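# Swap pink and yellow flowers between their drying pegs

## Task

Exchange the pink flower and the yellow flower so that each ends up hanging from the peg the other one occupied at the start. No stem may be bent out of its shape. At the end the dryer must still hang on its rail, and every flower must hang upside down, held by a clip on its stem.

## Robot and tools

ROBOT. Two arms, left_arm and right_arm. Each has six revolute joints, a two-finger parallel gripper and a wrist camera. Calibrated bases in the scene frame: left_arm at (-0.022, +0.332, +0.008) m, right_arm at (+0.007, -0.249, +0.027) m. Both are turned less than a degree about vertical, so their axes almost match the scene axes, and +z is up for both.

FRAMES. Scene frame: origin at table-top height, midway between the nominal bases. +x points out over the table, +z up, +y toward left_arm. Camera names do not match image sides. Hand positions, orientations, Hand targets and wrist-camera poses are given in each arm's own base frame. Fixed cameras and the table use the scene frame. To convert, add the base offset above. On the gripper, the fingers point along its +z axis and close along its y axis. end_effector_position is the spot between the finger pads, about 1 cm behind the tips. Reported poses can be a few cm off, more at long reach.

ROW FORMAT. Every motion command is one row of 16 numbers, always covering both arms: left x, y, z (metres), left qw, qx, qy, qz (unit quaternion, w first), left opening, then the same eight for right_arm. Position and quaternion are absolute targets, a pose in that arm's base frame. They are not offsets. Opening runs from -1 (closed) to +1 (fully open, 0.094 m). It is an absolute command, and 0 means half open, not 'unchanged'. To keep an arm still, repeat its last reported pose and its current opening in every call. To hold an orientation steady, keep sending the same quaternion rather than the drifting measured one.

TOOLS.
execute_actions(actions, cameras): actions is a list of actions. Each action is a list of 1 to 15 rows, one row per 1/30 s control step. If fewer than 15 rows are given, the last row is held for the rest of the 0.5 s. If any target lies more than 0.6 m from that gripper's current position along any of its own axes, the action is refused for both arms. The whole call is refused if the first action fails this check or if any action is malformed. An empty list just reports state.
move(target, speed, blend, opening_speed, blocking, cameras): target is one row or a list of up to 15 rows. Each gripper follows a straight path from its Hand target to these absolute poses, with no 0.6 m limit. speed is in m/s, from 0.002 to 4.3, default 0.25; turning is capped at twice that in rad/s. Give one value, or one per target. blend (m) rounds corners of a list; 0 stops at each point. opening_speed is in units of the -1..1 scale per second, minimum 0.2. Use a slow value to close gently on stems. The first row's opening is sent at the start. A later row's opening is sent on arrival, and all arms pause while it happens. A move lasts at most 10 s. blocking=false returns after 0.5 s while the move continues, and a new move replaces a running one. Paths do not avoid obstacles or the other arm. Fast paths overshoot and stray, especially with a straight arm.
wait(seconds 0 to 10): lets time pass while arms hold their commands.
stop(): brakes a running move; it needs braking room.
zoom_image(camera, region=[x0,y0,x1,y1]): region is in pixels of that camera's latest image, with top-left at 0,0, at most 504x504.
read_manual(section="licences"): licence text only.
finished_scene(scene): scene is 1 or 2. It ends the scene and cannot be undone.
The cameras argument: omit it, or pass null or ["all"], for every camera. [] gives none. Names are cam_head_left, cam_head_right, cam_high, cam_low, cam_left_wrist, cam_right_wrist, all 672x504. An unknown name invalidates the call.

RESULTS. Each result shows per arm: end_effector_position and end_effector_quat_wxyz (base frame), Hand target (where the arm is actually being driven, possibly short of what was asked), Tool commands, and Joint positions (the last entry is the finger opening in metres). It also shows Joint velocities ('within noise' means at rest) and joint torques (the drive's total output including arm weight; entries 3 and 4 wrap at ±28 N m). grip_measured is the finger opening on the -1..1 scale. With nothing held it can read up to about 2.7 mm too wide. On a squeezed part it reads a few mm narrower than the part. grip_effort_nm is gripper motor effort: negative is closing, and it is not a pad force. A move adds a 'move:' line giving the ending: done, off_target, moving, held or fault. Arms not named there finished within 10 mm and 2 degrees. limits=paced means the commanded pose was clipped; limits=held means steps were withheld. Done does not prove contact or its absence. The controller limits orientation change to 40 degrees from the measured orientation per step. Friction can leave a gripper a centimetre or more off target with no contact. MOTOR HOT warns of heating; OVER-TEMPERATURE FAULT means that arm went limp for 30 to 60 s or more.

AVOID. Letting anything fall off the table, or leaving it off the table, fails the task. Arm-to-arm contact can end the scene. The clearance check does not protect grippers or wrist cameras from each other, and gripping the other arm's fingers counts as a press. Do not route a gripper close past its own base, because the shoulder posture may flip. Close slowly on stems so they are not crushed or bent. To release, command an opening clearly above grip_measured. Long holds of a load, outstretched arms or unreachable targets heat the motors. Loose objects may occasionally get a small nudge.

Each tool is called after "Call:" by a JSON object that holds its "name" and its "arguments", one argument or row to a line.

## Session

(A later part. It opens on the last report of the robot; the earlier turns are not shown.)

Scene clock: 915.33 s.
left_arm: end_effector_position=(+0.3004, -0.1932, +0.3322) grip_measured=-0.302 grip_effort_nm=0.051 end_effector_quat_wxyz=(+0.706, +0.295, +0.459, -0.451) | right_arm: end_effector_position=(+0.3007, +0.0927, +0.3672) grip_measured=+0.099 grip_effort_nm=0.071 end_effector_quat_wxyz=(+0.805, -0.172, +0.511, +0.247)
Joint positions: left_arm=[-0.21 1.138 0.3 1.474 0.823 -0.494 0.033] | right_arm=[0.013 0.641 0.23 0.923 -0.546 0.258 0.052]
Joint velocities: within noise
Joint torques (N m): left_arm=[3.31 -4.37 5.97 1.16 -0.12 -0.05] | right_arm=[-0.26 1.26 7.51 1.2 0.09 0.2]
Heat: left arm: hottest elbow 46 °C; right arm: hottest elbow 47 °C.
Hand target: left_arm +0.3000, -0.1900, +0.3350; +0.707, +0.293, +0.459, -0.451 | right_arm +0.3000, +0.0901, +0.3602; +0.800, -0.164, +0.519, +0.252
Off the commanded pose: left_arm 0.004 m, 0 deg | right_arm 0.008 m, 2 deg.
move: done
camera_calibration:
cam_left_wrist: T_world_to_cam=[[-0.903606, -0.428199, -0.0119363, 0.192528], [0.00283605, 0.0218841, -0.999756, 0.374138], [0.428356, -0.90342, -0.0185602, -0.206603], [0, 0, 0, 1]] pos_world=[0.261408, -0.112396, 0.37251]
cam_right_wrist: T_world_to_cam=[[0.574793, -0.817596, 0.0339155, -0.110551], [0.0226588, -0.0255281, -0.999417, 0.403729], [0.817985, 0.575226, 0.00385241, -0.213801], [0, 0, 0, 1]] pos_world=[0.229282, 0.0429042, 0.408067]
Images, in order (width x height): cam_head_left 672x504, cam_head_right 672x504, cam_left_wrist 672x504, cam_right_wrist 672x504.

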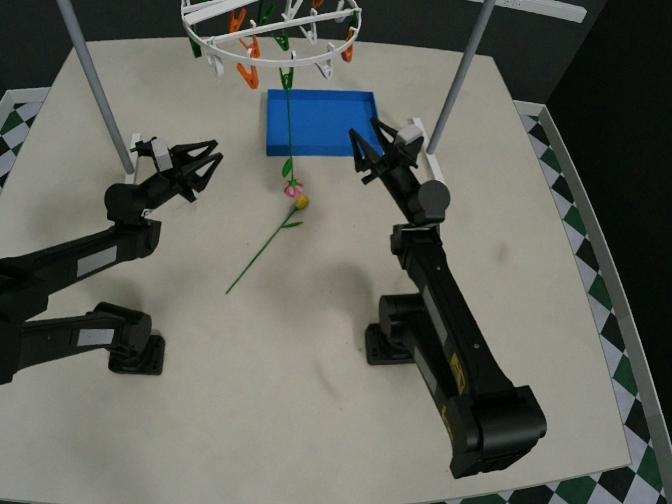

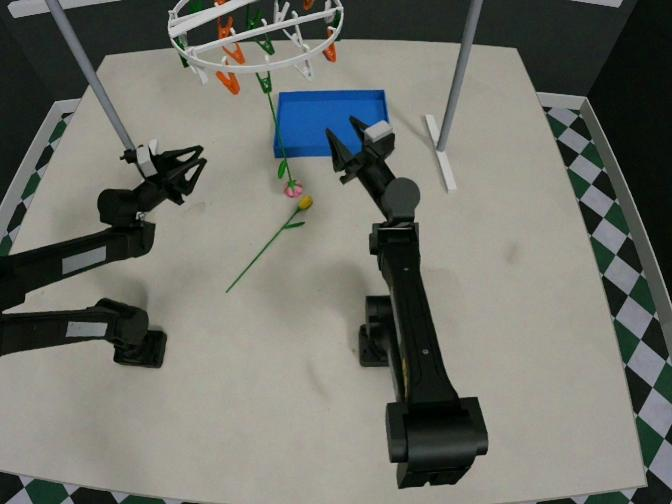

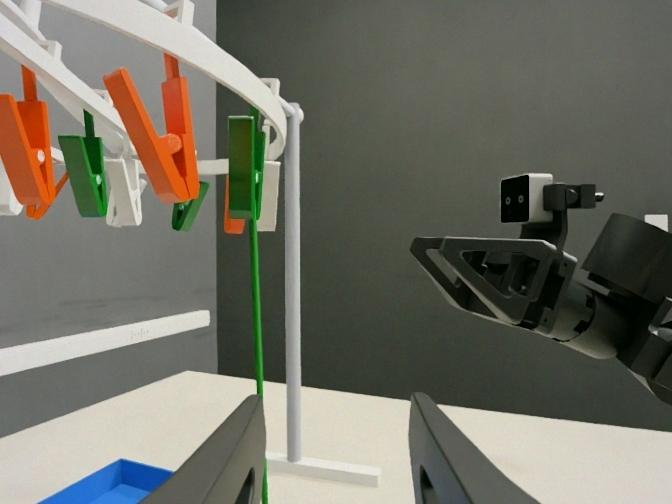

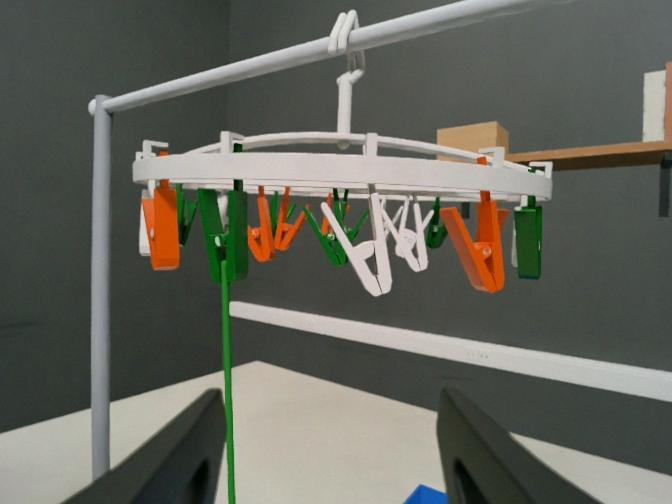

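Call:
{"name": "move", "arguments": {
  "target": [
    [0.36,-0.17,0.345,0.7074,0.2926,0.4593,-0.4506,-0.3,0.28,0.15,0.375,0.8379,-0.0237,0.5441,0.0366,0.1],
    [0.395,-0.255,0.350,0.7074,0.2926,0.4593,-0.4506,-0.3,0.28,0.22,0.39,0.8379,-0.0237,0.5441,0.0366,0.1]
  ],
  "speed": 0.15,
  "cameras": ["cam_left_wrist","cam_right_wrist"]
}}

Scene clock: 924.03 s.
left_arm: end_effector_position=(+0.3850, -0.2480, +0.3381) grip_measured=-0.302 grip_effort_nm=0.046 end_effector_quat_wxyz=(+0.701, +0.287, +0.470, -0.453) | right_arm: end_effector_position=(+0.2777, +0.2117, +0.3654) grip_measured=+0.099 grip_effort_nm=0.076 end_effector_quat_wxyz=(+0.829, -0.037, +0.557, +0.028)
Joint positions: left_arm=[-0.321 1.373 0.538 1.386 0.722 -0.412 0.033] | right_arm=[1.026 0.939 0.336 1.197 0.833 -0.496 0.052]
Joint velocities: within noise
Joint torques (N m): left_arm=[1.96 -5.83 9.21 1.07 -0.26 0.18] | right_arm=[1.2 -0.85 11.48 1.89 -0.2 -0.13]
Heat: left arm: hottest elbow 46 °C; right arm: hottest elbow 47 °C.
Hand target: left_arm +0.3942, -0.2546, +0.3499; +0.707, +0.292, +0.459, -0.451 | right_arm +0.2791, +0.2191, +0.3895; +0.838, -0.024, +0.544, +0.037
Off the commanded pose: left_arm 0.017 m, 2 deg | right_arm 0.026 m, 3 deg.
move: off_target (left_arm, right_arm)
camera_calibration:
cam_left_wrist: T_world_to_cam=[[-0.901085, -0.433423, 0.0137859, 0.234641], [-0.0257304, 0.0217043, -0.999433, 0.391892], [0.432879, -0.900929, -0.0307096, -0.289144], [0, 0, 0, 1]] pos_world=[0.346679, -0.167306, 0.379556]
cam_right_wrist: T_world_to_cam=[[0.0896307, -0.995145, 0.0406506, 0.169827], [-0.0388646, -0.0442784, -0.998263, 0.426199], [0.995216, 0.0878951, -0.0426446, -0.19252], [0, 0, 0, 1]] pos_world=[0.192941, 0.204796, 0.410345]
Images, in order (width x height): cam_left_wrist 672x504, cam_right_wrist 672x504.

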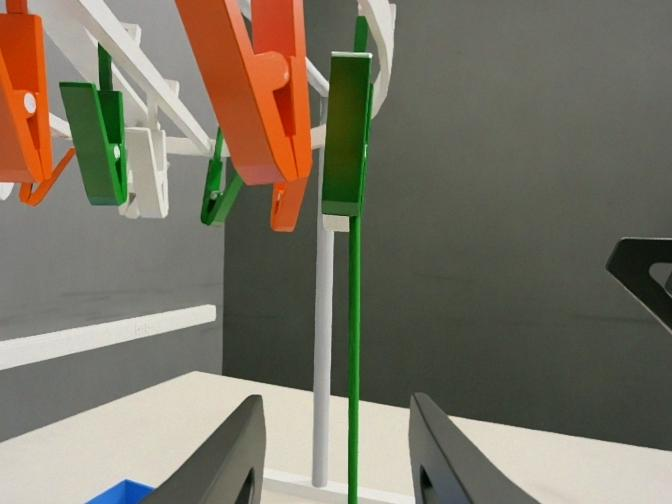

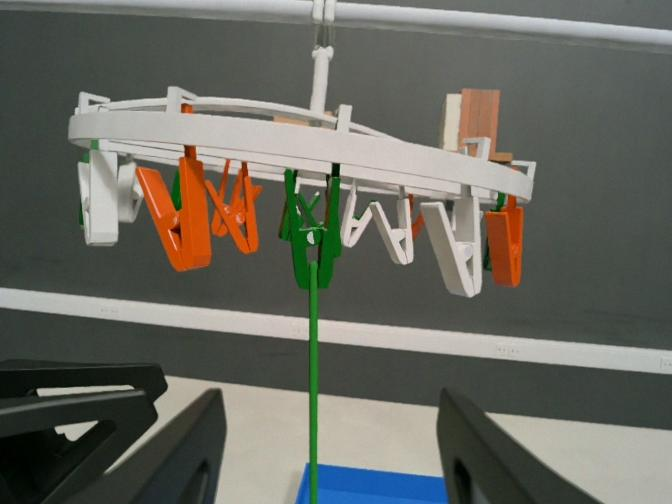

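Call:
{"name": "move", "arguments": {
  "target": [
    [0.407,-0.297,0.346,0.7074,0.2926,0.4593,-0.4506,-0.3,0.28,0.22,0.39,0.8379,-0.0237,0.5441,0.0366,0.1]
  ],
  "speed": 0.1,
  "cameras": ["cam_left_wrist","cam_right_wrist"]
}}

Scene clock: 929.60 s.
left_arm: end_effector_position=(+0.3973, -0.2888, +0.3344) grip_measured=-0.302 grip_effort_nm=0.042 end_effector_quat_wxyz=(+0.700, +0.288, +0.470, -0.453) | right_arm: end_effector_position=(+0.2777, +0.2115, +0.3655) grip_measured=+0.099 grip_effort_nm=0.081 end_effector_quat_wxyz=(+0.829, -0.037, +0.557, +0.028)
Joint positions: left_arm=[-0.417 1.439 0.602 1.348 0.64 -0.348 0.033] | right_arm=[1.026 0.939 0.336 1.198 0.834 -0.497 0.052]
Joint velocities: within noise
Joint torques (N m): left_arm=[2.02 -6.83 9.29 1.14 -0.23 0.19] | right_arm=[1.32 -0.79 11.45 1.87 -0.22 -0.12]
Heat: left arm: hottest elbow 47 °C; right arm: hottest elbow 49 °C.
Hand target: left_arm +0.4062, -0.2965, +0.3459; +0.707, +0.292, +0.459, -0.451 | right_arm +0.2790, +0.2191, +0.3895; +0.838, -0.024, +0.544, +0.037
Off the commanded pose: left_arm 0.017 m, 2 deg | right_arm 0.026 m, 3 deg.
move: off_target (left_arm, right_arm)
camera_calibration:
cam_left_wrist: T_world_to_cam=[[-0.901401, -0.432812, 0.0122527, 0.228956], [-0.0248484, 0.0234579, -0.999416, 0.389543], [0.432272, -0.901179, -0.0318996, -0.330856], [0, 0, 0, 1]] pos_world=[0.359081, -0.208203, 0.375956]
cam_right_wrist: T_world_to_cam=[[0.0889342, -0.995193, 0.0410061, 0.169735], [-0.0386681, -0.0445878, -0.998257, 0.426214], [0.995287, 0.0871936, -0.0424476, -0.192361], [0, 0, 0, 1]] pos_world=[0.19284, 0.204695, 0.410346]
Images, in order (width x height): cam_left_wrist 672x504, cam_right_wrist 672x504.

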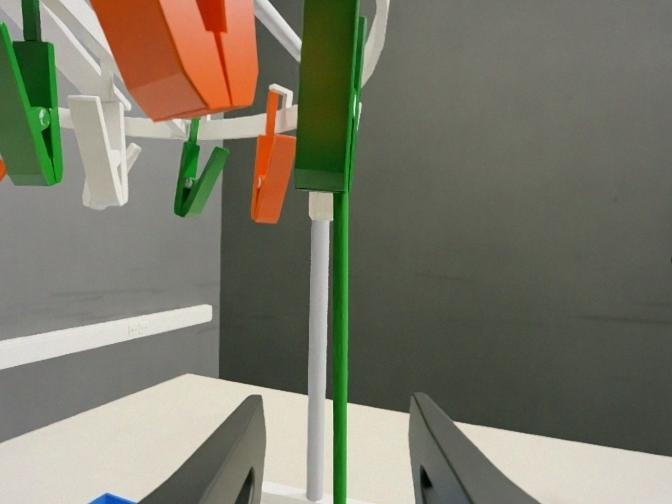

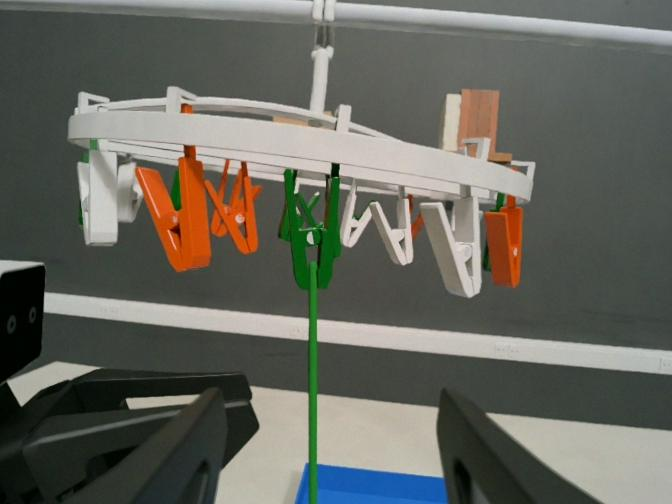

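Call:
{"name": "move", "arguments": {
  "target": [
    [0.421,-0.325,0.346,0.7074,0.2926,0.4593,-0.4506,-0.3,0.28,0.22,0.39,0.8379,-0.0237,0.5441,0.0366,0.1]
  ],
  "speed": 0.08,
  "cameras": ["cam_left_wrist","cam_right_wrist"]
}}

Scene clock: 933.90 s.
left_arm: end_effector_position=(+0.4118, -0.3158, +0.3347) grip_measured=-0.302 grip_effort_nm=0.051 end_effector_quat_wxyz=(+0.701, +0.288, +0.470, -0.453) | right_arm: end_effector_position=(+0.2777, +0.2116, +0.3655) grip_measured=+0.099 grip_effort_nm=0.076 end_effector_quat_wxyz=(+0.829, -0.037, +0.557, +0.028)
Joint positions: left_arm=[-0.466 1.493 0.667 1.319 0.597 -0.317 0.033] | right_arm=[1.026 0.94 0.336 1.198 0.834 -0.497 0.052]
Joint velocities: within noise
Joint torques (N m): left_arm=[1.96 -7.59 9.43 1.26 -0.22 0.15] | right_arm=[1.26 -0.73 11.44 1.94 -0.21 -0.11]
Heat: left arm: hottest elbow 48 °C; right arm: hottest elbow 50 °C.
Hand target: left_arm +0.4203, -0.3244, +0.3459; +0.707, +0.292, +0.459, -0.451 | right_arm +0.2791, +0.2191, +0.3895; +0.838, -0.024, +0.544, +0.037
Off the commanded pose: left_arm 0.017 m, 2 deg | right_arm 0.026 m, 3 deg.
move: off_target (left_arm, right_arm)
camera_calibration:
cam_left_wrist: T_world_to_cam=[[-0.901035, -0.433603, 0.0111193, 0.23035], [-0.0239319, 0.0241017, -0.999423, 0.390646], [0.433085, -0.900781, -0.0320934, -0.361541], [0, 0, 0, 1]] pos_world=[0.37348, -0.235204, 0.376256]
cam_right_wrist: T_world_to_cam=[[0.0889342, -0.995193, 0.0410061, 0.169825], [-0.0386681, -0.0445878, -0.998257, 0.426222], [0.995287, 0.0871936, -0.0424476, -0.19247], [0, 0, 0, 1]] pos_world=[0.19294, 0.204795, 0.410346]
Images, in order (width x height): cam_left_wrist 672x504, cam_right_wrist 672x504.

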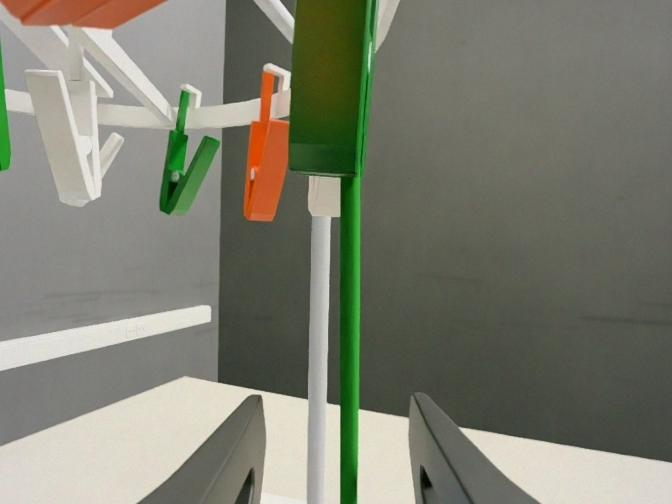

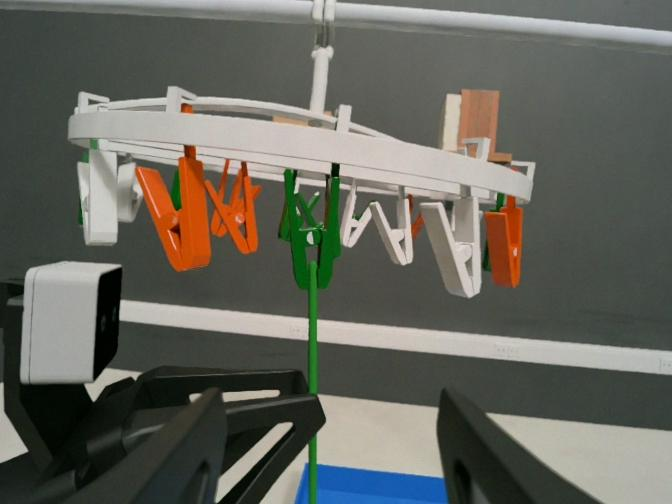

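Call:
{"name": "move", "arguments": {
  "target": [
    [0.421,-0.335,0.346,0.7074,0.2926,0.4593,-0.4506,-0.3,0.28,0.22,0.39,0.8379,-0.0237,0.5441,0.0366,0.1]
  ],
  "speed": 0.08,
  "cameras": ["cam_left_wrist","cam_right_wrist"]
}}

Scene clock: 938.90 s.
left_arm: end_effector_position=(+0.4124, -0.3249, +0.3348) grip_measured=-0.302 grip_effort_nm=0.046 end_effector_quat_wxyz=(+0.701, +0.288, +0.470, -0.452) | right_arm: end_effector_position=(+0.2777, +0.2116, +0.3655) grip_measured=+0.099 grip_effort_nm=0.081 end_effector_quat_wxyz=(+0.829, -0.037, +0.557, +0.028)
Joint positions: left_arm=[-0.486 1.502 0.679 1.309 0.578 -0.304 0.033] | right_arm=[1.026 0.94 0.336 1.198 0.834 -0.497 0.052]
Joint velocities: within noise
Joint torques (N m): left_arm=[2.02 -7.77 9.55 1.21 -0.21 0.21] | right_arm=[1.32 -0.85 11.45 1.91 -0.21 -0.12]
Heat: left arm: hottest elbow 49 °C; right arm: hottest elbow 51 °C.
Hand target: left_arm +0.4203, -0.3344, +0.3458; +0.707, +0.293, +0.459, -0.451 | right_arm +0.2791, +0.2191, +0.3895; +0.838, -0.024, +0.544, +0.037
Off the commanded pose: left_arm 0.017 m, 2 deg | right_arm 0.026 m, 3 deg.
move: off_target (left_arm, right_arm)
camera_calibration:
cam_left_wrist: T_world_to_cam=[[-0.900465, -0.434803, 0.0104659, 0.226458], [-0.0234177, 0.0244408, -0.999427, 0.390868], [0.434298, -0.900194, -0.0321902, -0.370273], [0, 0, 0, 1]] pos_world=[0.373879, -0.244406, 0.376355]
cam_right_wrist: T_world_to_cam=[[0.0889342, -0.995193, 0.0410061, 0.169825], [-0.0386681, -0.0445878, -0.998257, 0.426222], [0.995287, 0.0871936, -0.0424476, -0.19247], [0, 0, 0, 1]] pos_world=[0.19294, 0.204795, 0.410346]
Images, in order (width x height): cam_left_wrist 672x504, cam_right_wrist 672x504.

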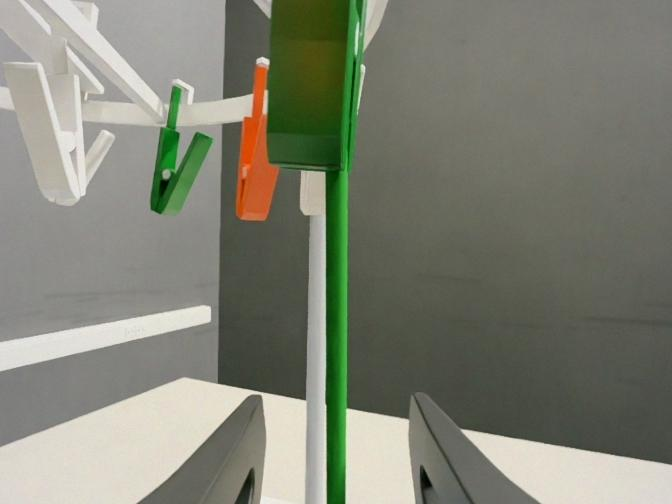

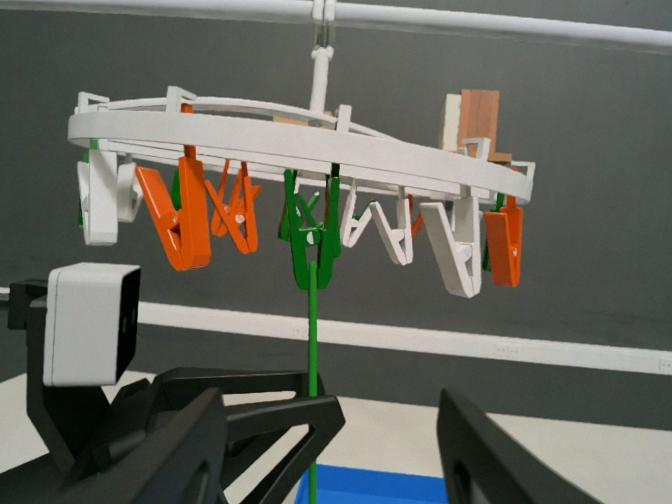

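Call:
{"name": "move", "arguments": {
  "target": [
    [0.421,-0.335,0.346,0.7074,0.2926,0.4593,-0.4506,-0.96,0.28,0.22,0.39,0.8379,-0.0237,0.5441,0.0366,0.1]
  ],
  "opening_speed": 0.25,
  "cameras": ["cam_left_wrist","cam_right_wrist"]
}}

Scene clock: 944.43 s.
left_arm: end_effector_position=(+0.4126, -0.3249, +0.3351) grip_measured=-0.956 grip_effort_nm=-1.023 end_effector_quat_wxyz=(+0.702, +0.288, +0.470, -0.451) | right_arm: end_effector_position=(+0.2777, +0.2116, +0.3655) grip_measured=+0.099 grip_effort_nm=0.076 end_effector_quat_wxyz=(+0.829, -0.037, +0.557, +0.028)
Joint positions: left_arm=[-0.486 1.502 0.68 1.309 0.578 -0.303 0.002] | right_arm=[1.026 0.94 0.336 1.198 0.834 -0.497 0.052]
Joint velocities: within noise
Joint torques (N m): left_arm=[1.79 -7.77 9.43 1.22 -0.2 0.17] | right_arm=[1.14 -0.91 11.43 1.92 -0.22 -0.12]
Heat: left arm: hottest elbow 50 °C; right arm: hottest elbow 52 °C.
Hand target: left_arm +0.4203, -0.3344, +0.3460; +0.707, +0.292, +0.459, -0.451 | right_arm +0.2791, +0.2191, +0.3895; +0.838, -0.024, +0.544, +0.037
Off the commanded pose: left_arm 0.017 m, 1 deg | right_arm 0.026 m, 3 deg.
move: off_target (left_arm, right_arm)
camera_calibration:
cam_left_wrist: T_world_to_cam=[[-0.900065, -0.435663, 0.00900688, 0.22669], [-0.0219501, 0.0246856, -0.999454, 0.390692], [0.435203, -0.899771, -0.0317815, -0.370787], [0, 0, 0, 1]] pos_world=[0.373979, -0.244507, 0.376653]
cam_right_wrist: T_world_to_cam=[[0.0889342, -0.995193, 0.0410061, 0.169825], [-0.0386681, -0.0445878, -0.998257, 0.426222], [0.995287, 0.0871936, -0.0424476, -0.19247], [0, 0, 0, 1]] pos_world=[0.19294, 0.204795, 0.410346]
Images, in order (width x height): cam_left_wrist 672x504, cam_right_wrist 672x504.

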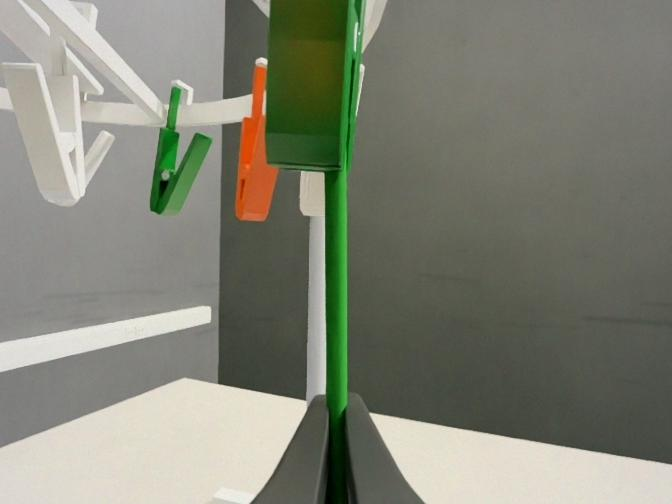

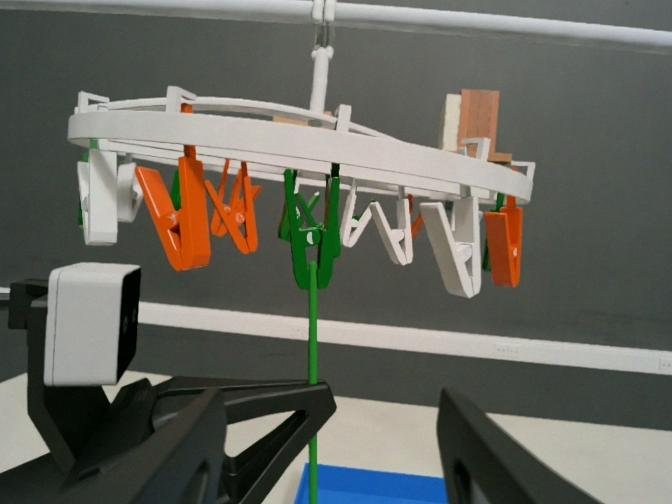

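Call:
{"name": "move", "arguments": {
  "target": [
    [0.421,-0.335,0.346,0.7074,0.2926,0.4593,-0.4506,-0.96,0.345,0.233,0.445,0.8379,-0.0237,0.5441,0.0366,0.1]
  ],
  "speed": 0.1,
  "cameras": ["cam_right_wrist"]
}}

Scene clock: 948.77 s.
left_arm: end_effector_position=(+0.4126, -0.3249, +0.3351) grip_measured=-0.958 grip_effort_nm=-1.067 end_effector_quat_wxyz=(+0.702, +0.288, +0.470, -0.451) | right_arm: end_effector_position=(+0.3369, +0.2299, +0.4205) grip_measured=+0.099 grip_effort_nm=0.071 end_effector_quat_wxyz=(+0.831, -0.042, +0.554, +0.026)
Joint positions: left_arm=[-0.486 1.502 0.68 1.309 0.578 -0.303 0.002] | right_arm=[0.873 0.987 0.538 0.971 0.696 -0.398 0.052]
Joint velocities: within noise
Joint torques (N m): left_arm=[1.85 -7.71 9.43 1.22 -0.2 0.16] | right_arm=[-0.15 -2.78 12.4 1.26 -0.29 0.17]
Heat: left arm: hottest elbow 51 °C; right arm: hottest elbow 52 °C.
Hand target: left_arm +0.4203, -0.3344, +0.3460; +0.707, +0.292, +0.459, -0.451 | right_arm +0.3437, +0.2321, +0.4445; +0.838, -0.024, +0.544, +0.036
Off the commanded pose: left_arm 0.017 m, 1 deg | right_arm 0.026 m, 3 deg.
move: off_target (left_arm, right_arm)
camera_calibration:
cam_right_wrist: T_world_to_cam=[[0.0909984, -0.9945, 0.0518606, 0.175053], [-0.0309691, -0.0548775, -0.998013, 0.483892], [0.995369, 0.0892114, -0.0357925, -0.25396], [0, 0, 0, 1]] pos_world=[0.25184, 0.223301, 0.464762]
Images, in order (width x height): cam_right_wrist 672x504.

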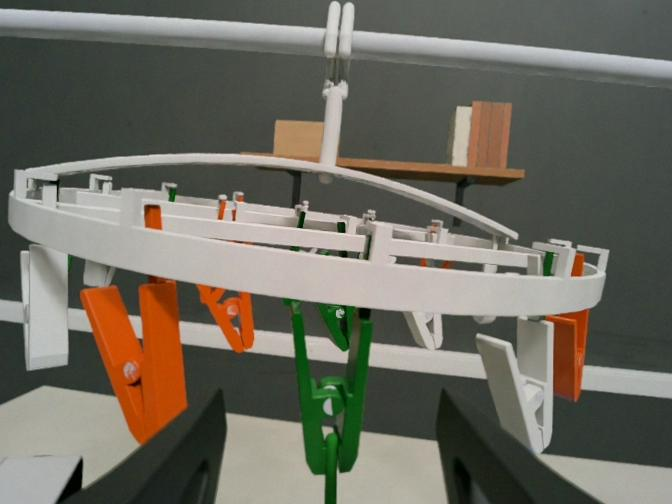

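Call:
{"name": "move", "arguments": {
  "target": [
    [0.421,-0.335,0.346,0.7074,0.2926,0.4593,-0.4506,-0.96,0.375,0.239,0.441,0.8379,-0.0237,0.5441,0.0366,0.1],
    [0.421,-0.335,0.346,0.7074,0.2926,0.4593,-0.4506,-0.96,0.401,0.242,0.441,0.8379,-0.0237,0.5441,0.0366,0.1]
  ],
  "speed": 0.07,
  "cameras": ["cam_right_wrist","cam_left_wrist"]
}}

Scene clock: 952.97 s.
left_arm: end_effector_position=(+0.4126, -0.3249, +0.3349) grip_measured=-0.958 grip_effort_nm=-1.062 end_effector_quat_wxyz=(+0.702, +0.288, +0.470, -0.451) | right_arm: end_effector_position=(+0.3920, +0.2396, +0.4155) grip_measured=+0.099 grip_effort_nm=0.071 end_effector_quat_wxyz=(+0.828, -0.044, +0.558, +0.025)
Joint positions: left_arm=[-0.486 1.503 0.68 1.309 0.578 -0.303 0.002] | right_arm=[0.763 1.129 0.627 0.97 0.601 -0.327 0.052]
Joint velocities: within noise
Joint torques (N m): left_arm=[1.85 -7.71 9.42 1.24 -0.2 0.16] | right_arm=[-0.26 -5.42 12.25 1.78 -0.23 0.19]
Heat: left arm: hottest elbow 52 °C; right arm: hottest elbow 53 °C.
Hand target: left_arm +0.4203, -0.3345, +0.3458; +0.707, +0.292, +0.459, -0.451 | right_arm +0.3995, +0.2411, +0.4405; +0.838, -0.024, +0.544, +0.037
Off the commanded pose: left_arm 0.017 m, 1 deg | right_arm 0.027 m, 3 deg.
move: off_target (left_arm, right_arm)
camera_calibration:
cam_left_wrist: T_world_to_cam=[[-0.90006, -0.435668, 0.00918969, 0.22671], [-0.0222458, 0.0248767, -0.999443, 0.390648], [0.435197, -0.899763, -0.0320823, -0.370719], [0, 0, 0, 1]] pos_world=[0.374079, -0.244507, 0.376454]
cam_right_wrist: T_world_to_cam=[[0.0913295, -0.994294, 0.0551184, 0.178411], [-0.0412766, -0.059082, -0.997399, 0.485926], [0.994965, 0.0888169, -0.046437, -0.305117], [0, 0, 0, 1]] pos_world=[0.307344, 0.233202, 0.460659]
Images, in order (width x height): cam_left_wrist 672x504, cam_right_wrist 672x504.

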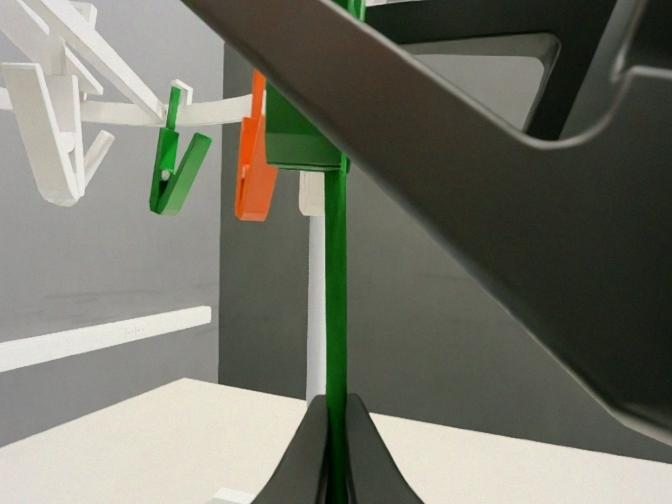

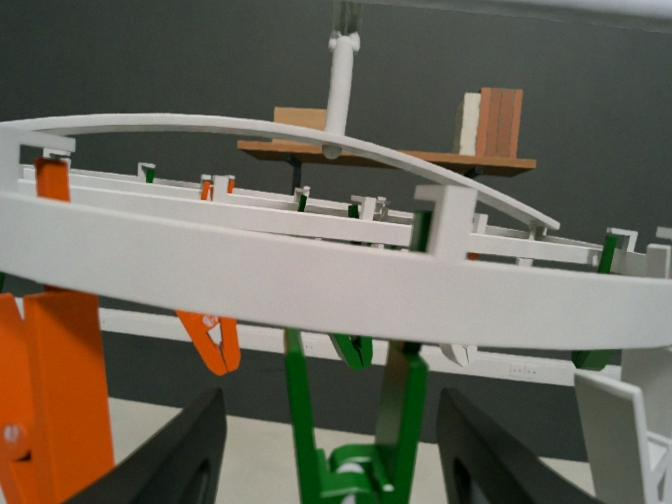

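Call:
{"name": "move", "arguments": {
  "target": [
    [0.421,-0.335,0.346,0.7074,0.2926,0.4593,-0.4506,-0.96,0.401,0.234,0.441,0.8379,-0.0237,0.5441,0.0366,0.1]
  ],
  "speed": 0.07,
  "cameras": ["cam_right_wrist"]
}}

Scene clock: 956.43 s.
left_arm: end_effector_position=(+0.4126, -0.3249, +0.3349) grip_measured=-0.958 grip_effort_nm=-1.062 end_effector_quat_wxyz=(+0.702, +0.288, +0.470, -0.451) | right_arm: end_effector_position=(+0.3956, +0.2352, +0.4162) grip_measured=+0.099 grip_effort_nm=0.076 end_effector_quat_wxyz=(+0.829, -0.042, +0.557, +0.026)
Joint positions: left_arm=[-0.486 1.503 0.68 1.309 0.578 -0.303 0.002] | right_arm=[0.745 1.129 0.627 0.97 0.585 -0.317 0.052]
Joint velocities: within noise
Joint torques (N m): left_arm=[1.85 -7.77 9.43 1.22 -0.2 0.16] | right_arm=[-0.26 -6.83 11.51 1.17 -0.24 0.24]
Heat: left arm: hottest elbow 52 °C; right arm: hottest elbow 53 °C.
Hand target: left_arm +0.4203, -0.3344, +0.3458; +0.707, +0.292, +0.459, -0.451 | right_arm +0.3998, +0.2334, +0.4408; +0.838, -0.024, +0.544, +0.037
Off the commanded pose: left_arm 0.017 m, 1 deg | right_arm 0.025 m, 3 deg.
move: off_target (left_arm, right_arm)
camera_calibration:
cam_right_wrist: T_world_to_cam=[[0.0913336, -0.994505, 0.05117, 0.175362], [-0.0374886, -0.0547821, -0.997794, 0.484217], [0.995114, 0.0892139, -0.0422861, -0.310222], [0, 0, 0, 1]] pos_world=[0.310843, 0.228601, 0.461058]
Images, in order (width x height): cam_right_wrist 672x504.

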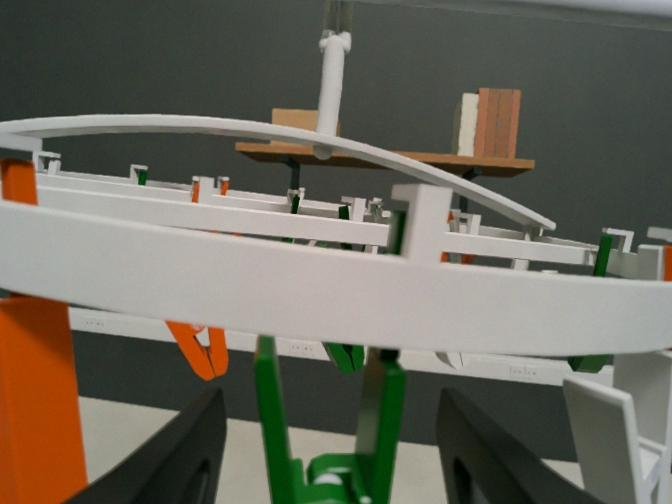

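Call:
{"name": "move", "arguments": {
  "target": [
    [0.421,-0.335,0.346,0.7074,0.2926,0.4593,-0.4506,-0.96,0.401,0.234,0.441,0.8379,-0.0237,0.5441,0.0366,-0.66]
  ],
  "opening_speed": 0.25,
  "cameras": ["cam_right_wrist","cam_left_wrist"]
}}

Scene clock: 961.53 s.
left_arm: end_effector_position=(+0.4125, -0.3251, +0.3349) grip_measured=-0.958 grip_effort_nm=-1.067 end_effector_quat_wxyz=(+0.701, +0.288, +0.470, -0.451) | right_arm: end_effector_position=(+0.3957, +0.2353, +0.4161) grip_measured=-0.564 grip_effort_nm=-1.028 end_effector_quat_wxyz=(+0.829, -0.042, +0.557, +0.026)
Joint positions: left_arm=[-0.487 1.503 0.68 1.309 0.578 -0.303 0.002] | right_arm=[0.745 1.129 0.627 0.97 0.585 -0.316 0.02]
Joint velocities: within noise
Joint torques (N m): left_arm=[1.85 -7.77 9.43 1.22 -0.2 0.16] | right_arm=[-0.26 -6.95 11.51 1.31 -0.22 0.2]
Heat: left arm: hottest elbow 53 °C; right arm: hottest elbow 54 °C.
Hand target: left_arm +0.4202, -0.3345, +0.3460; +0.707, +0.292, +0.459, -0.451 | right_arm +0.3998, +0.2334, +0.4407; +0.838, -0.024, +0.544, +0.037
Off the commanded pose: left_arm 0.017 m, 1 deg | right_arm 0.026 m, 3 deg.
move: off_target (left_arm, right_arm)
camera_calibration:
cam_left_wrist: T_world_to_cam=[[-0.900255, -0.435266, 0.00919962, 0.226701], [-0.0222435, 0.0248822, -0.999443, 0.390652], [0.434795, -0.899958, -0.0320822, -0.370752], [0, 0, 0, 1]] pos_world=[0.373979, -0.244706, 0.376454]
cam_right_wrist: T_world_to_cam=[[0.0921339, -0.994456, 0.0506906, 0.175428], [-0.0379765, -0.0543794, -0.997798, 0.484183], [0.995022, 0.090006, -0.0427761, -0.310163], [0, 0, 0, 1]] pos_world=[0.310844, 0.228701, 0.460957]
Images, in order (width x height): cam_left_wrist 672x504, cam_right_wrist 672x504.

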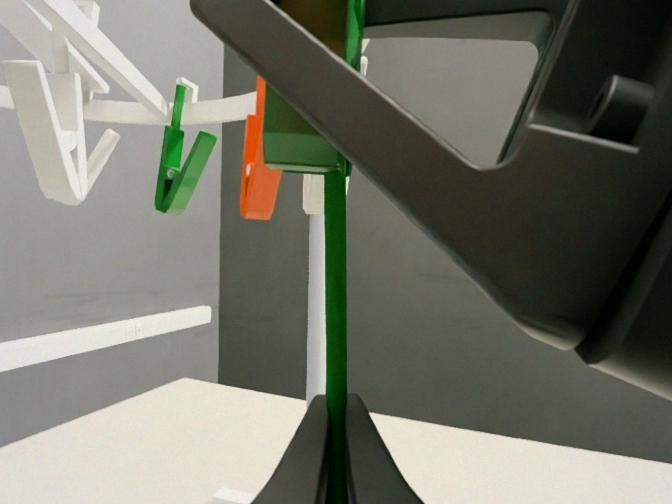

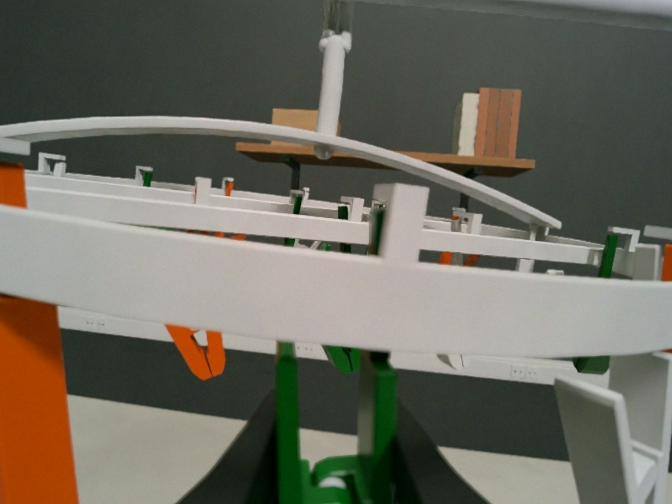

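Call:
{"name": "move", "arguments": {
  "target": [
    [0.421,-0.335,0.285,0.7074,0.2926,0.4593,-0.4506,-0.96,0.401,0.234,0.441,0.8379,-0.0237,0.5441,0.0366,-0.66]
  ],
  "speed": 0.06,
  "cameras": ["cam_left_wrist","cam_right_wrist","cam_head_right"]
}}

Scene clock: 977.07 s.
left_arm: end_effector_position=(+0.4224, -0.3302, +0.2881) grip_measured=-0.958 grip_effort_nm=-1.062 end_effector_quat_wxyz=(+0.706, +0.289, +0.464, -0.451) | right_arm: end_effector_position=(+0.3956, +0.2353, +0.4162) grip_measured=-0.564 grip_effort_nm=-1.033 end_effector_quat_wxyz=(+0.829, -0.042, +0.557, +0.026)
Joint positions: left_arm=[-0.487 1.662 0.68 1.482 0.577 -0.301 0.002] | right_arm=[0.745 1.129 0.627 0.97 0.585 -0.316 0.02]
Joint velocities: within noise
Joint torques (N m): left_arm=[1.85 -8.76 5.59 2.36 -0.18 0.15] | right_arm=[-0.15 -6.89 11.54 1.35 -0.21 0.21]
Heat: left arm: hottest elbow 54 °C; right arm: hottest elbow 55 °C.
Hand target: left_arm +0.4209, -0.3350, +0.2850; +0.707, +0.293, +0.459, -0.451 | right_arm +0.3998, +0.2334, +0.4407; +0.838, -0.024, +0.544, +0.037
Off the commanded pose: left_arm 0.006 m, 1 deg | right_arm 0.025 m, 3 deg.
move: off_target (right_arm)
camera_calibration:
cam_left_wrist: T_world_to_cam=[[-0.899794, -0.436316, 0.000495977, 0.235807], [-0.00966704, 0.0187994, -0.999777, 0.337051], [0.436209, -0.899597, -0.0211335, -0.384797], [0, 0, 0, 1]] pos_world=[0.383288, -0.249613, 0.328726]
cam_right_wrist: T_world_to_cam=[[0.0921077, -0.994472, 0.0504208, 0.175469], [-0.0377, -0.0540825, -0.997825, 0.484132], [0.995035, 0.0900065, -0.042473, -0.310194], [0, 0, 0, 1]] pos_world=[0.310744, 0.228601, 0.461057]
Images, in order (width x height): cam_head_right 672x504, cam_left_wrist 672x504, cam_right_wrist 672x504.

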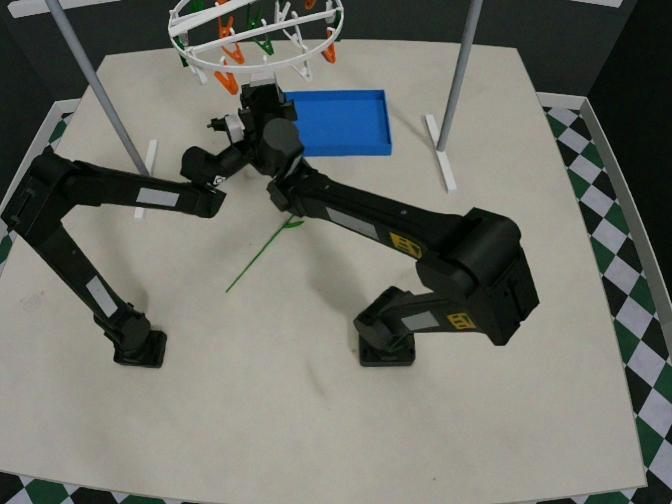

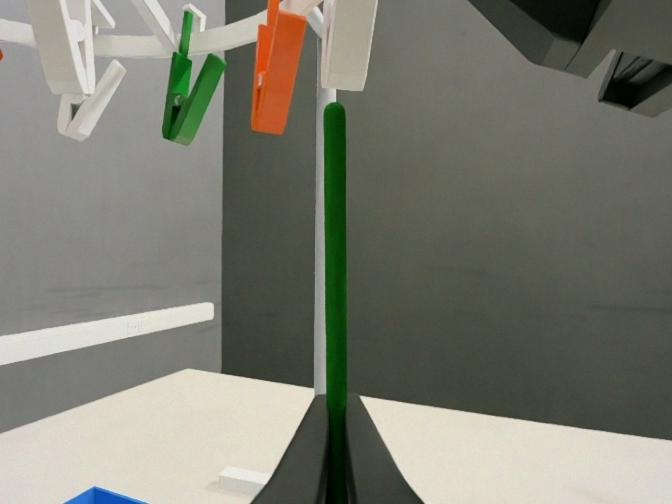

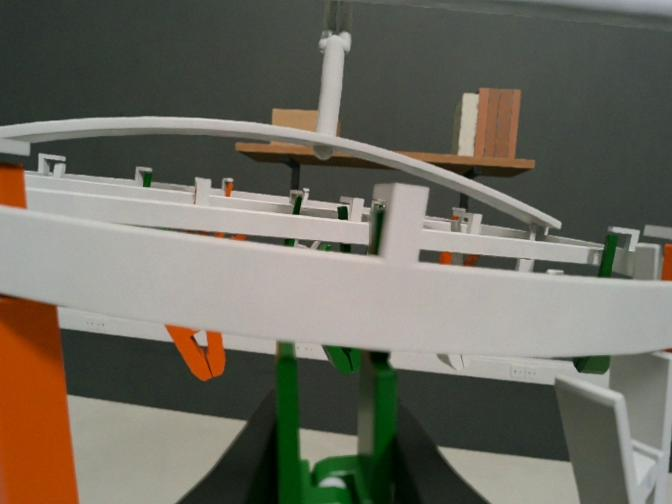

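Call:
{"name": "move", "arguments": {
  "target": [
    [0.421,-0.335,0.275,0.7074,0.2926,0.4593,-0.4506,-0.96,0.401,0.234,0.441,0.8379,-0.0237,0.5441,0.0366,-0.66],
    [0.365,-0.215,0.285,0.7074,0.2926,0.4593,-0.4506,-0.96,0.401,0.234,0.441,0.8379,-0.0237,0.5441,0.0366,-0.66],
    [0.32,-0.14,0.315,0.7402,0.2343,0.5082,-0.3724,-0.96,0.401,0.234,0.416,0.8379,-0.0237,0.5441,0.0366,-0.66]
  ],
  "speed": 0.12,
  "cameras": ["cam_left_wrist","cam_right_wrist","cam_head_right"]
}}

Call:
{"name": "move", "arguments": {
  "target": [
    [0.32,-0.14,0.315,0.7402,0.2343,0.5082,-0.3724,-0.96,0.401,0.234,0.414,0.8379,-0.0237,0.5441,0.0366,0.15]
  ],
  "opening_speed": 0.25,
  "cameras": ["cam_right_wrist","cam_left_wrist"]
}}

Scene clock: 983.80 s.
left_arm: end_effector_position=(+0.3203, -0.1430, +0.3130) grip_measured=-0.958 grip_effort_nm=-1.057 end_effector_quat_wxyz=(+0.739, +0.237, +0.507, -0.374) | right_arm: end_effector_position=(+0.3966, +0.2357, +0.4171) grip_measured=-0.564 grip_effort_nm=-1.038 end_effector_quat_wxyz=(+0.837, -0.031, +0.545, +0.033)
Joint positions: left_arm=[-0.077 1.086 0.24 1.382 0.752 -0.417 0.002] | right_arm=[0.745 1.155 0.627 1.033 0.585 -0.315 0.02]
Joint velocities: within noise
Joint torques (N m): left_arm=[3.25 -3.84 6.02 1.05 -0.08 0] | right_arm=[-0.21 -5.48 8.38 2.14 -0.24 0.19]
Heat: left arm: hottest elbow 52 °C; right arm: hottest elbow 55 °C.
Hand target: left_arm +0.3200, -0.1401, +0.3150; +0.740, +0.234, +0.508, -0.372 | right_arm +0.4009, +0.2340, +0.4160; +0.838, -0.024, +0.544, +0.037
Off the commanded pose: left_arm 0.004 m, 0 deg | right_arm 0.005 m, 1 deg.
move: done
camera_calibration:
cam_left_wrist: T_world_to_cam=[[-0.787456, -0.616088, 0.0186676, 0.158149], [-0.0469322, 0.0297332, -0.998455, 0.370426], [0.614581, -0.787116, -0.052328, -0.202624], [0, 0, 0, 1]] pos_world=[0.266449, -0.0730692, 0.356299]
cam_right_wrist: T_world_to_cam=[[0.0905938, -0.995514, 0.0273011, 0.186293], [-0.0106381, -0.0283796, -0.999541, 0.469011], [0.995831, 0.0902617, -0.0131614, -0.323771], [0, 0, 0, 1]] pos_world=[0.310534, 0.227992, 0.459448]
Images, in order (width x height): cam_head_right 672x504, cam_left_wrist 672x504, cam_right_wrist 672x504.

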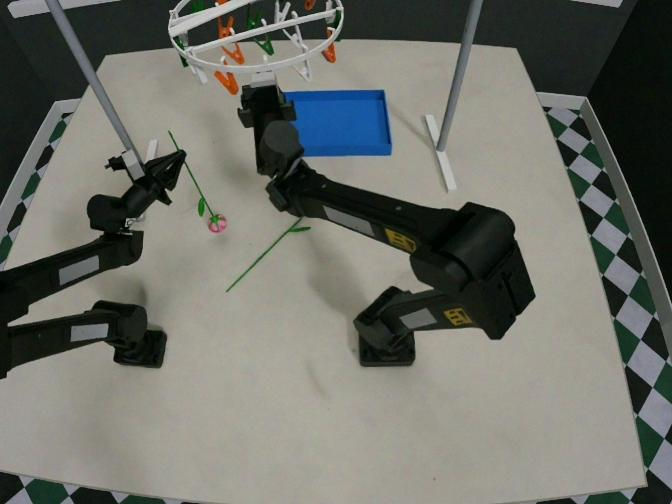

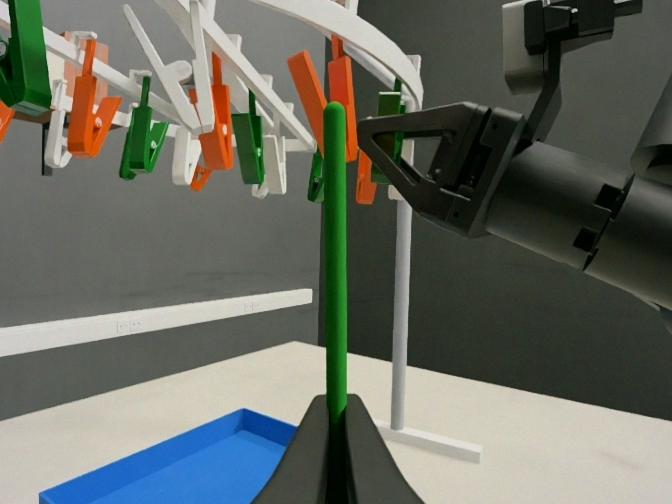

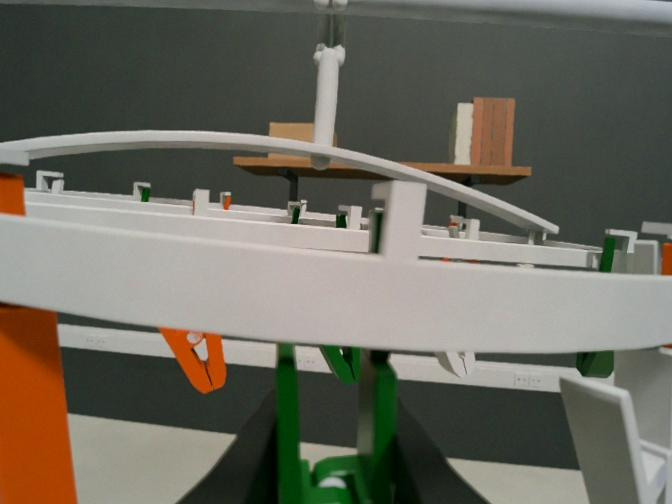

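Scene clock: 987.33 s.
left_arm: end_effector_position=(+0.3202, -0.1430, +0.3130) grip_measured=-0.958 grip_effort_nm=-1.062 end_effector_quat_wxyz=(+0.739, +0.237, +0.507, -0.374) | right_arm: end_effector_position=(+0.3968, +0.2360, +0.4168) grip_measured=+0.148 grip_effort_nm=0.081 end_effector_quat_wxyz=(+0.838, -0.031, +0.544, +0.034)
Joint positions: left_arm=[-0.077 1.086 0.24 1.382 0.752 -0.417 0.002] | right_arm=[0.745 1.159 0.627 1.04 0.585 -0.314 0.054]
Joint velocities: within noise
Joint torques (N m): left_arm=[3.31 -3.72 6.05 1.09 -0.08 0] | right_arm=[-0.38 -5.48 8.13 2.1 -0.21 0.19]
Heat: left arm: hottest elbow 51 °C; right arm: hottest elbow 55 °C.
Hand target: left_arm +0.3200, -0.1401, +0.3150; +0.740, +0.234, +0.508, -0.372 | right_arm +0.4009, +0.2340, +0.4141; +0.838, -0.024, +0.544, +0.037
Off the commanded pose: left_arm 0.004 m, 0 deg | right_arm 0.005 m, 1 deg.
move: done
camera_calibration:
cam_left_wrist: T_world_to_cam=[[-0.787456, -0.616088, 0.0186676, 0.158068], [-0.0469322, 0.0297332, -0.998455, 0.370522], [0.614581, -0.787116, -0.052328, -0.202557], [0, 0, 0, 1]] pos_world=[0.266349, -0.0730692, 0.356399]
cam_right_wrist: T_world_to_cam=[[0.0910884, -0.99553, 0.0249479, 0.187318], [-0.00801681, -0.0257843, -0.999635, 0.467152], [0.995811, 0.0908552, -0.0103296, -0.325414], [0, 0, 0, 1]] pos_world=[0.310733, 0.228091, 0.458947]
Images, in order (width x height): cam_left_wrist 672x504, cam_right_wrist 672x504.

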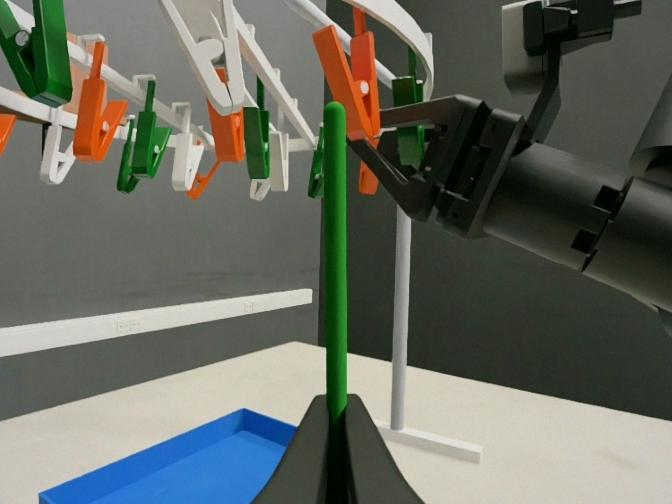

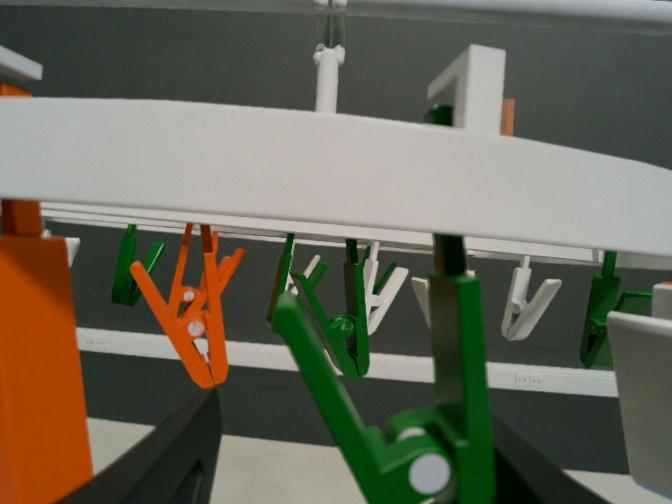

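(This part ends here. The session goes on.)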